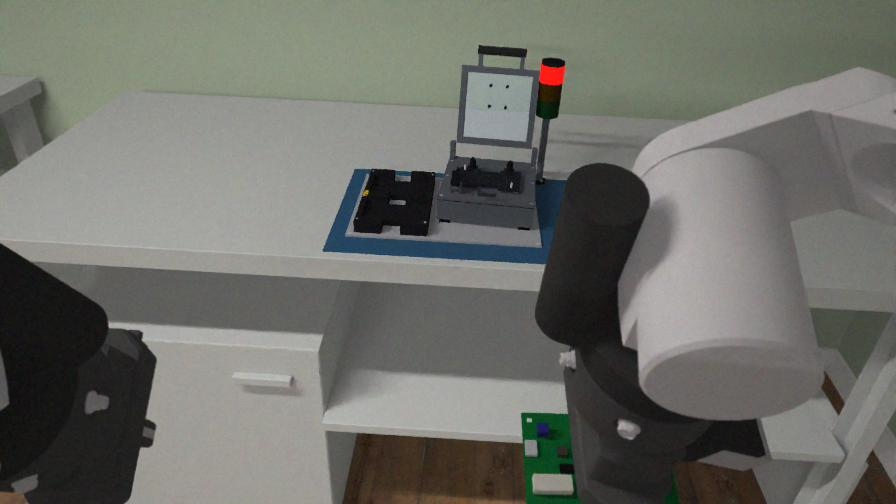

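Scene clock: 1597.47 s.
Joint torques (N m): left_arm=[-12.93 7.75 9.09 -3.02 -0.59 -0.66 0.33] | right_arm=[-19.17 -7.77 -8.36 3.63 0.65 -0.23 -0.22]
External joint torques (N m): left_arm=[0.87 -0.54 0.26 0.48 0.33 0 0.36] | right_arm=[0.75 -1.09 0.69 -0.09 -0.09 -0.14 -0.24]
Wrist force (N): left_arm=[-5.2 -0.2 -9.2] | right_arm=[-0.3 10.9 -12.8]
Wrist torque (N m): left_arm=[0.04 -0.58 -0.20] | right_arm=[-0.09 0.69 0.52]
Wrist force, peak (N): left_arm=[-5.4 0.0 -9.4] | right_arm=[-0.1 11.0 -13.3]
move: done
base_odometry: x=+1.522 y=+0.890 heading=-2.327
lidar_m: 3.71 3.48 1.81 1.28 1.21 1.24 1.15 1.41 0.89 1.13 2.93 3.48
base_status: done (sent for 2.53 of 2.53 s)
joint_positions: torso_squat_rad=+0.350 torso_shift_rad=+0.000 torso_pitch_rad=+0.000 torso_yaw_rad=+0.000 left_shoulder_pitch_rad=-0.535 left_shoulder_roll_rad=+0.966 left_shoulder_yaw_rad=-0.469 left_elbow_rad=-2.283 left_forearm_roll_rad=+0.708 left_wrist_pitch_rad=+1.640 left_hand_roll_rad=+0.989 left_gripper_m=+0.000 right_shoulder_pitch_rad=-1.900 right_shoulder_roll_rad=-0.953 right_shoulder_yaw_rad=+1.883 right_elbow_rad=-1.931 right_forearm_roll_rad=-1.503 right_wrist_pitch_rad=+0.951 right_hand_roll_rad=-1.439 right_gripper_m=+0.070 head_pan_rad=+0.000 head_tilt_rad=+0.600
wheel_motors_off: 0
motor_effort: left_wheel=+1(26) right_wheel=+4(27)
contact_limits: right_gripper_m 672 mA
chest: x=-0.2281 y=-0.0008 z=+1.2475 quat_wxyz=(+1.000, +0.000, +0.000, +0.000) (m; base frame)
left_hand: x=+0.1801 y=+0.2196 z=+1.1002 quat_wxyz=(+0.953, +0.002, -0.301, +0.000) (m; base frame)
right_hand: x=+0.1899 y=-0.1197 z=+1.1002 quat_wxyz=(+0.985, +0.001, -0.173, +0.001) (m; base frame)
pictures: head_camera
camera_calibration:
head_camera: T_world_to_cam=[[0.0154728, -0.998761, 0.0473, -0.0678366], [-0.531234, -0.0482881, -0.845848, 1.17378], [0.847084, -0.0120398, -0.531323, 0.882686], [0, 0, 0, 1]]

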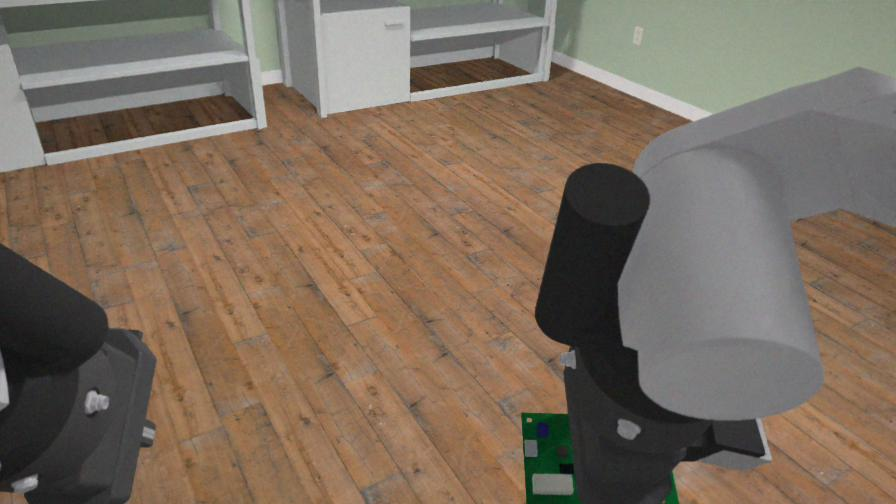

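Scene clock: 1604.03 s.
Joint torques (N m): left_arm=[-13 7.74 9.08 -3.06 -0.61 -0.6 0.37] | right_arm=[-18.95 -7.48 -8.31 3.64 0.58 -0.35 -0.22]
External joint torques (N m): left_arm=[0.8 -0.55 0.26 0.44 0.32 0.06 0.4] | right_arm=[0.97 -0.8 0.74 -0.08 -0.17 -0.26 -0.24]
Wrist force (N): left_arm=[-5.5 -0.1 -9.0] | right_arm=[-0.1 10.6 -12.6]
Wrist torque (N m): left_arm=[0.01 -0.63 -0.20] | right_arm=[-0.06 0.73 0.53]
Wrist force, peak (N): left_arm=[-5.2 -0.1 -9.4] | right_arm=[-0.2 10.8 -13.3]
move: done
base_odometry: x=+0.150 y=-0.566 heading=-2.327
lidar_m: 1.90 1.79 2.20 2.37 2.29 2.35 3.12 2.48 2.92 2.43 2.32 2.39
base_status: done (sent for 5 of 5 s)
joint_positions: torso_squat_rad=+0.350 torso_shift_rad=+0.000 torso_pitch_rad=+0.000 torso_yaw_rad=+0.000 left_shoulder_pitch_rad=-0.535 left_shoulder_roll_rad=+0.966 left_shoulder_yaw_rad=-0.469 left_elbow_rad=-2.283 left_forearm_roll_rad=+0.708 left_wrist_pitch_rad=+1.640 left_hand_roll_rad=+0.989 left_gripper_m=+0.000 right_shoulder_pitch_rad=-1.900 right_shoulder_roll_rad=-0.953 right_shoulder_yaw_rad=+1.883 right_elbow_rad=-1.931 right_forearm_roll_rad=-1.503 right_wrist_pitch_rad=+0.951 right_hand_roll_rad=-1.439 right_gripper_m=+0.070 head_pan_rad=+0.000 head_tilt_rad=+0.600
wheel_motors_off: 0
motor_effort: left_wheel=+1(30) right_wheel=-3(30)
contact_limits: right_gripper_m 672 mA
chest: x=-0.2280 y=-0.0008 z=+1.2475 quat_wxyz=(+1.000, +0.000, +0.000, +0.000) (m; base frame)
left_hand: x=+0.1802 y=+0.2196 z=+1.1001 quat_wxyz=(+0.954, +0.002, -0.301, +0.000) (m; base frame)
right_hand: x=+0.1899 y=-0.1197 z=+1.1002 quat_wxyz=(+0.985, +0.001, -0.173, +0.001) (m; base frame)
pictures: head_camera
camera_calibration:
head_camera: T_world_to_cam=[[0.0154796, -0.998761, 0.0472977, -0.0678337], [-0.53136, -0.048288, -0.845769, 1.17371], [0.847005, -0.0120399, -0.531449, 0.882748], [0, 0, 0, 1]]

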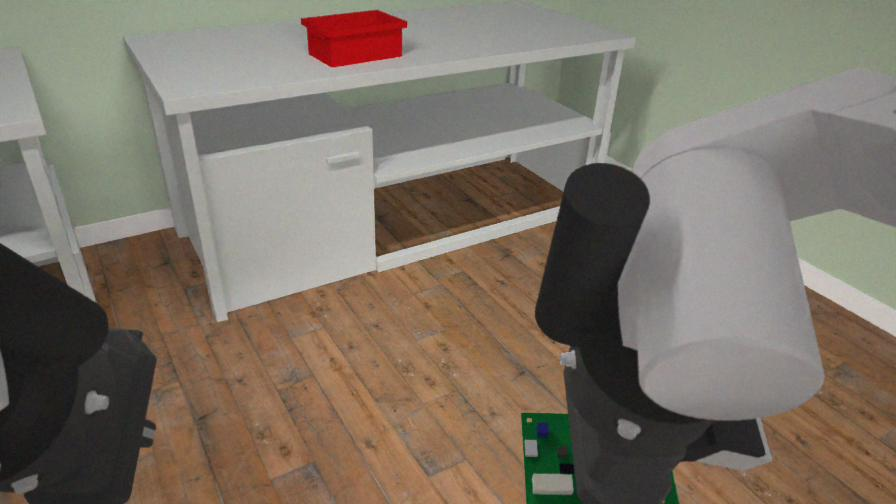

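Call:
move(base={"turn_rad_s":-0.3,"for_s":0.633}, cameras=[])

Call:
move(base={"x_m_s":0.3,"for_s":3.8}, cameras=[])

Call:
move(base={"turn_rad_s":0.5,"for_s":1.6}, cameras=["head_camera"])

Scene clock: 1620.57 s.
Joint torques (N m): left_arm=[-12.87 7.56 9.16 -3.07 -0.6 -0.61 0.3] | right_arm=[-18.99 -7.62 -8.31 3.53 0.62 -0.36 -0.2]
External joint torques (N m): left_arm=[0.93 -0.72 0.34 0.43 0.32 0.05 0.34] | right_arm=[0.94 -0.94 0.74 -0.2 -0.12 -0.27 -0.22]
Wrist force (N): left_arm=[-5.2 -0.3 -9.1] | right_arm=[-0.2 10.7 -12.8]
Wrist torque (N m): left_arm=[0.04 -0.59 -0.20] | right_arm=[-0.07 0.71 0.52]
Wrist force, peak (N): left_arm=[-5.4 -0.1 -9.5] | right_arm=[-0.2 11.1 -13.4]
move: done
base_odometry: x=+0.150 y=-0.566 heading=-2.517
lidar_m: 2.63 1.80 1.78 2.20 2.28 2.29 2.71 2.49 2.55 2.65 2.32 2.33
base_status: done (sent for 0.63 of 0.63 s)
joint_positions: torso_squat_rad=+0.350 torso_shift_rad=+0.000 torso_pitch_rad=+0.000 torso_yaw_rad=+0.000 left_shoulder_pitch_rad=-0.535 left_shoulder_roll_rad=+0.966 left_shoulder_yaw_rad=-0.469 left_elbow_rad=-2.283 left_forearm_roll_rad=+0.708 left_wrist_pitch_rad=+1.640 left_hand_roll_rad=+0.989 left_gripper_m=+0.000 right_shoulder_pitch_rad=-1.900 right_shoulder_roll_rad=-0.953 right_shoulder_yaw_rad=+1.883 right_elbow_rad=-1.931 right_forearm_roll_rad=-1.503 right_wrist_pitch_rad=+0.951 right_hand_roll_rad=-1.439 right_gripper_m=+0.070 head_pan_rad=+0.000 head_tilt_rad=+0.600
wheel_motors_off: 0
motor_effort: left_wheel=+0(23) right_wheel=-4(25)
contact_limits: right_gripper_m 672 mA
chest: x=-0.2280 y=-0.0007 z=+1.2475 quat_wxyz=(+1.000, +0.000, +0.000, +0.000) (m; base frame)
left_hand: x=+0.1802 y=+0.2196 z=+1.1001 quat_wxyz=(+0.954, +0.002, -0.301, +0.000) (m; base frame)
right_hand: x=+0.1899 y=-0.1197 z=+1.1002 quat_wxyz=(+0.985, +0.001, -0.173, +0.001) (m; base frame)
pictures: none

Scene clock: 1625.47 s.
Joint torques (N m): left_arm=[-13.08 7.59 9.12 -3.04 -0.6 -0.64 0.29] | right_arm=[-18.79 -7.81 -8.19 3.36 0.57 -0.35 -0.2]
External joint torques (N m): left_arm=[0.71 -0.7 0.3 0.46 0.32 0.02 0.32] | right_arm=[1.14 -1.13 0.86 -0.36 -0.17 -0.26 -0.22]
Wrist force (N): left_arm=[-5.3 -0.2 -9.1] | right_arm=[-0.2 10.8 -13.0]
Wrist torque (N m): left_arm=[0.03 -0.59 -0.19] | right_arm=[-0.06 0.71 0.51]
Wrist force, peak (N): left_arm=[-5.3 -0.1 -9.4] | right_arm=[-0.1 10.7 -13.3]
move: done
base_odometry: x=-0.775 y=-1.233 heading=-2.517
lidar_m: 1.49 0.99 0.98 1.33 2.27 3.04 3.62 3.42 2.98 1.76 1.54 1.54
base_status: done (sent for 3.8 of 3.8 s)
joint_positions: torso_squat_rad=+0.350 torso_shift_rad=+0.000 torso_pitch_rad=+0.000 torso_yaw_rad=+0.000 left_shoulder_pitch_rad=-0.535 left_shoulder_roll_rad=+0.966 left_shoulder_yaw_rad=-0.469 left_elbow_rad=-2.283 left_forearm_roll_rad=+0.708 left_wrist_pitch_rad=+1.640 left_hand_roll_rad=+0.989 left_gripper_m=+0.000 right_shoulder_pitch_rad=-1.901 right_shoulder_roll_rad=-0.953 right_shoulder_yaw_rad=+1.883 right_elbow_rad=-1.931 right_forearm_roll_rad=-1.503 right_wrist_pitch_rad=+0.951 right_hand_roll_rad=-1.439 right_gripper_m=+0.070 head_pan_rad=+0.000 head_tilt_rad=+0.600
wheel_motors_off: 0
motor_effort: left_wheel=-3(29) right_wheel=+0(28)
contact_limits: right_gripper_m 672 mA
chest: x=-0.2280 y=-0.0007 z=+1.2475 quat_wxyz=(+1.000, +0.000, +0.000, +0.000) (m; base frame)
left_hand: x=+0.1802 y=+0.2196 z=+1.1001 quat_wxyz=(+0.954, +0.002, -0.301, +0.000) (m; base frame)
right_hand: x=+0.1900 y=-0.1197 z=+1.1002 quat_wxyz=(+0.985, +0.000, -0.173, +0.001) (m; base frame)
pictures: none

Scene clock: 1628.37 s.
Joint torques (N m): left_arm=[-12.99 8.02 9.09 -2.98 -0.63 -0.62 0.32] | right_arm=[-18.92 -7.96 -8.34 3.43 0.69 -0.3 -0.23]
External joint torques (N m): left_arm=[0.8 -0.26 0.27 0.51 0.29 0.04 0.35] | right_arm=[1.01 -1.28 0.71 -0.29 -0.05 -0.21 -0.25]
Wrist force (N): left_arm=[-5.1 -0.2 -9.1] | right_arm=[-0.1 10.5 -12.8]
Wrist torque (N m): left_arm=[0.02 -0.58 -0.20] | right_arm=[-0.04 0.72 0.54]
Wrist force, peak (N): left_arm=[-5.6 -0.1 -9.3] | right_arm=[0.3 10.9 -13.3]
move: done
base_odometry: x=-0.774 y=-1.233 heading=-1.717
lidar_m: 0.98 1.05 2.27 3.04 3.22 3.41 3.39 2.13 1.62 1.57 1.49 1.68
base_status: done (sent for 1.6 of 1.6 s)
joint_positions: torso_squat_rad=+0.350 torso_shift_rad=+0.000 torso_pitch_rad=+0.000 torso_yaw_rad=+0.000 left_shoulder_pitch_rad=-0.535 left_shoulder_roll_rad=+0.966 left_shoulder_yaw_rad=-0.469 left_elbow_rad=-2.283 left_forearm_roll_rad=+0.708 left_wrist_pitch_rad=+1.640 left_hand_roll_rad=+0.989 left_gripper_m=+0.000 right_shoulder_pitch_rad=-1.901 right_shoulder_roll_rad=-0.953 right_shoulder_yaw_rad=+1.883 right_elbow_rad=-1.931 right_forearm_roll_rad=-1.503 right_wrist_pitch_rad=+0.951 right_hand_roll_rad=-1.439 right_gripper_m=+0.070 head_pan_rad=+0.000 head_tilt_rad=+0.600
wheel_motors_off: 0
motor_effort: left_wheel=+0(27) right_wheel=+4(22)
contact_limits: right_gripper_m 672 mA
chest: x=-0.2280 y=-0.0008 z=+1.2475 quat_wxyz=(+1.000, +0.000, +0.000, +0.000) (m; base frame)
left_hand: x=+0.1802 y=+0.2196 z=+1.1001 quat_wxyz=(+0.954, +0.002, -0.301, +0.000) (m; base frame)
right_hand: x=+0.1900 y=-0.1197 z=+1.1002 quat_wxyz=(+0.985, +0.001, -0.173, +0.001) (m; base frame)
pictures: head_camera
camera_calibration:
head_camera: T_world_to_cam=[[0.0154745, -0.998761, 0.0472865, -0.0678305], [-0.531381, -0.0482755, -0.845756, 1.17369], [0.846991, -0.0120395, -0.53147, 0.882761], [0, 0, 0, 1]]

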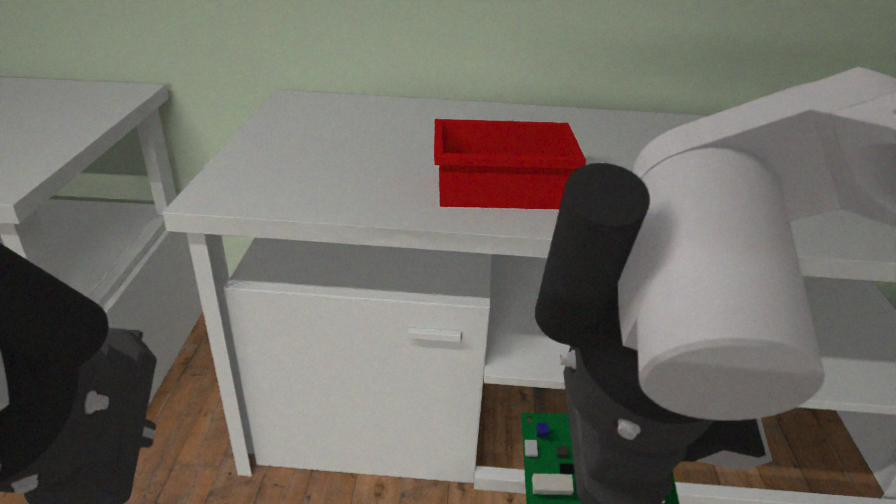

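Call:
move(base={"turn_rad_s":-0.3,"for_s":0.35}, cameras=[])

Call:
move(base={"x_m_s":0.2,"for_s":3.0}, cameras=[])

Call:
move(base={"turn_rad_s":0.3,"for_s":0.33}, cameras=["head_camera"])

Scene clock: 1642.30 s.
Joint torques (N m): left_arm=[-12.93 7.92 8.85 -3.04 -0.63 -0.67 0.31] | right_arm=[-18.9 -7.86 -8.17 3.45 0.62 -0.29 -0.19]
External joint torques (N m): left_arm=[0.87 -0.37 0.03 0.46 0.29 -0.01 0.34] | right_arm=[1.02 -1.18 0.88 -0.28 -0.12 -0.2 -0.21]
Wrist force (N): left_arm=[-5.1 -0.1 -8.8] | right_arm=[0.1 10.6 -12.8]
Wrist torque (N m): left_arm=[0.02 -0.57 -0.20] | right_arm=[-0.05 0.74 0.52]
Wrist force, peak (N): left_arm=[-5.2 -0.4 -9.5] | right_arm=[-0.2 10.9 -13.2]
move: done
base_odometry: x=-0.774 y=-1.233 heading=-1.784
lidar_m: 0.98 1.02 1.33 3.04 3.16 3.46 3.39 2.28 1.64 1.57 1.48 1.64
base_status: done (sent for 0.37 of 0.37 s)
joint_positions: torso_squat_rad=+0.350 torso_shift_rad=+0.000 torso_pitch_rad=+0.000 torso_yaw_rad=+0.000 left_shoulder_pitch_rad=-0.535 left_shoulder_roll_rad=+0.966 left_shoulder_yaw_rad=-0.469 left_elbow_rad=-2.283 left_forearm_roll_rad=+0.708 left_wrist_pitch_rad=+1.640 left_hand_roll_rad=+0.989 left_gripper_m=+0.000 right_shoulder_pitch_rad=-1.901 right_shoulder_roll_rad=-0.953 right_shoulder_yaw_rad=+1.883 right_elbow_rad=-1.931 right_forearm_roll_rad=-1.503 right_wrist_pitch_rad=+0.951 right_hand_roll_rad=-1.439 right_gripper_m=+0.070 head_pan_rad=+0.000 head_tilt_rad=+0.600
wheel_motors_off: 0
motor_effort: left_wheel=-1(16) right_wheel=-3(17)
contact_limits: right_gripper_m 672 mA
chest: x=-0.2280 y=-0.0007 z=+1.2475 quat_wxyz=(+1.000, +0.000, +0.000, +0.000) (m; base frame)
left_hand: x=+0.1802 y=+0.2196 z=+1.1001 quat_wxyz=(+0.954, +0.002, -0.301, +0.000) (m; base frame)
right_hand: x=+0.1900 y=-0.1197 z=+1.1002 quat_wxyz=(+0.985, +0.001, -0.173, +0.001) (m; base frame)
pictures: none

Scene clock: 1646.17 s.
Joint torques (N m): left_arm=[-13.01 7.88 9.04 -3.11 -0.67 -0.54 0.36] | right_arm=[-18.88 -7.57 -8.3 3.45 0.61 -0.27 -0.14]
External joint torques (N m): left_arm=[0.78 -0.41 0.22 0.39 0.25 0.12 0.39] | right_arm=[1.05 -0.89 0.75 -0.27 -0.13 -0.17 -0.16]
Wrist force (N): left_arm=[-5.5 -0.1 -9.1] | right_arm=[-0.2 10.5 -13.1]
Wrist torque (N m): left_arm=[0.02 -0.61 -0.20] | right_arm=[-0.03 0.72 0.51]
Wrist force, peak (N): left_arm=[-5.7 -0.1 -9.2] | right_arm=[-0.2 10.9 -13.3]
move: done
base_odometry: x=-0.901 y=-1.819 heading=-1.783
lidar_m: 0.38 0.40 0.55 2.10 3.15 4.09 4.01 2.25 1.63 1.56 1.20 1.11
base_status: done (sent for 3 of 3 s)
joint_positions: torso_squat_rad=+0.350 torso_shift_rad=+0.000 torso_pitch_rad=+0.000 torso_yaw_rad=+0.000 left_shoulder_pitch_rad=-0.535 left_shoulder_roll_rad=+0.966 left_shoulder_yaw_rad=-0.469 left_elbow_rad=-2.283 left_forearm_roll_rad=+0.708 left_wrist_pitch_rad=+1.640 left_hand_roll_rad=+0.989 left_gripper_m=+0.000 right_shoulder_pitch_rad=-1.901 right_shoulder_roll_rad=-0.953 right_shoulder_yaw_rad=+1.883 right_elbow_rad=-1.931 right_forearm_roll_rad=-1.503 right_wrist_pitch_rad=+0.951 right_hand_roll_rad=-1.439 right_gripper_m=+0.070 head_pan_rad=+0.000 head_tilt_rad=+0.600
wheel_motors_off: 0
motor_effort: left_wheel=+4(31) right_wheel=-7(24)
contact_limits: right_gripper_m 672 mA
chest: x=-0.2280 y=-0.0007 z=+1.2475 quat_wxyz=(+1.000, +0.000, +0.000, +0.000) (m; base frame)
left_hand: x=+0.1802 y=+0.2196 z=+1.1001 quat_wxyz=(+0.954, +0.002, -0.301, +0.000) (m; base frame)
right_hand: x=+0.1900 y=-0.1197 z=+1.1002 quat_wxyz=(+0.985, +0.000, -0.173, +0.001) (m; base frame)
pictures: none

Scene clock: 1647.23 s.
Joint torques (N m): left_arm=[-12.96 8.09 9.15 -3.03 -0.63 -0.58 0.38] | right_arm=[-18.83 -7.52 -8.36 3.57 0.59 -0.38 -0.2]
External joint torques (N m): left_arm=[0.84 -0.2 0.33 0.47 0.29 0.08 0.41] | right_arm=[1.1 -0.84 0.69 -0.16 -0.15 -0.29 -0.22]
Wrist force (N): left_arm=[-5.4 -0.1 -9.0] | right_arm=[0.0 10.7 -13.0]
Wrist torque (N m): left_arm=[0.02 -0.59 -0.19] | right_arm=[-0.07 0.75 0.52]
Wrist force, peak (N): left_arm=[-5.5 0.1 -9.3] | right_arm=[0.3 10.9 -13.4]
move: done
base_odometry: x=-0.901 y=-1.819 heading=-1.729
lidar_m: 0.39 0.41 0.58 2.10 3.23 4.00 3.98 2.13 1.60 1.55 1.19 1.10
base_status: done (sent for 0.33 of 0.33 s)
joint_positions: torso_squat_rad=+0.350 torso_shift_rad=+0.000 torso_pitch_rad=+0.000 torso_yaw_rad=+0.000 left_shoulder_pitch_rad=-0.535 left_shoulder_roll_rad=+0.966 left_shoulder_yaw_rad=-0.469 left_elbow_rad=-2.283 left_forearm_roll_rad=+0.708 left_wrist_pitch_rad=+1.640 left_hand_roll_rad=+0.989 left_gripper_m=+0.000 right_shoulder_pitch_rad=-1.901 right_shoulder_roll_rad=-0.953 right_shoulder_yaw_rad=+1.883 right_elbow_rad=-1.931 right_forearm_roll_rad=-1.503 right_wrist_pitch_rad=+0.951 right_hand_roll_rad=-1.439 right_gripper_m=+0.070 head_pan_rad=+0.000 head_tilt_rad=+0.600
wheel_motors_off: 0
motor_effort: left_wheel=-5(26) right_wheel=+1(23)
contact_limits: right_gripper_m 672 mA
chest: x=-0.2280 y=-0.0008 z=+1.2475 quat_wxyz=(+1.000, +0.000, +0.000, +0.000) (m; base frame)
left_hand: x=+0.1802 y=+0.2196 z=+1.1001 quat_wxyz=(+0.954, +0.002, -0.301, +0.000) (m; base frame)
right_hand: x=+0.1900 y=-0.1197 z=+1.1002 quat_wxyz=(+0.985, +0.001, -0.173, +0.001) (m; base frame)
pictures: head_camera
camera_calibration:
head_camera: T_world_to_cam=[[0.0154819, -0.998762, 0.047281, -0.0678187], [-0.531396, -0.0482746, -0.845747, 1.17368], [0.846982, -0.0120311, -0.531485, 0.882768], [0, 0, 0, 1]]

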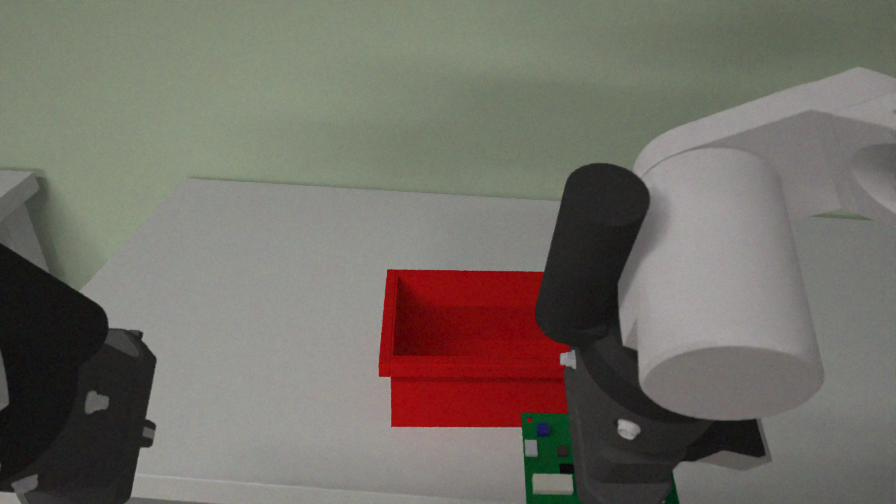

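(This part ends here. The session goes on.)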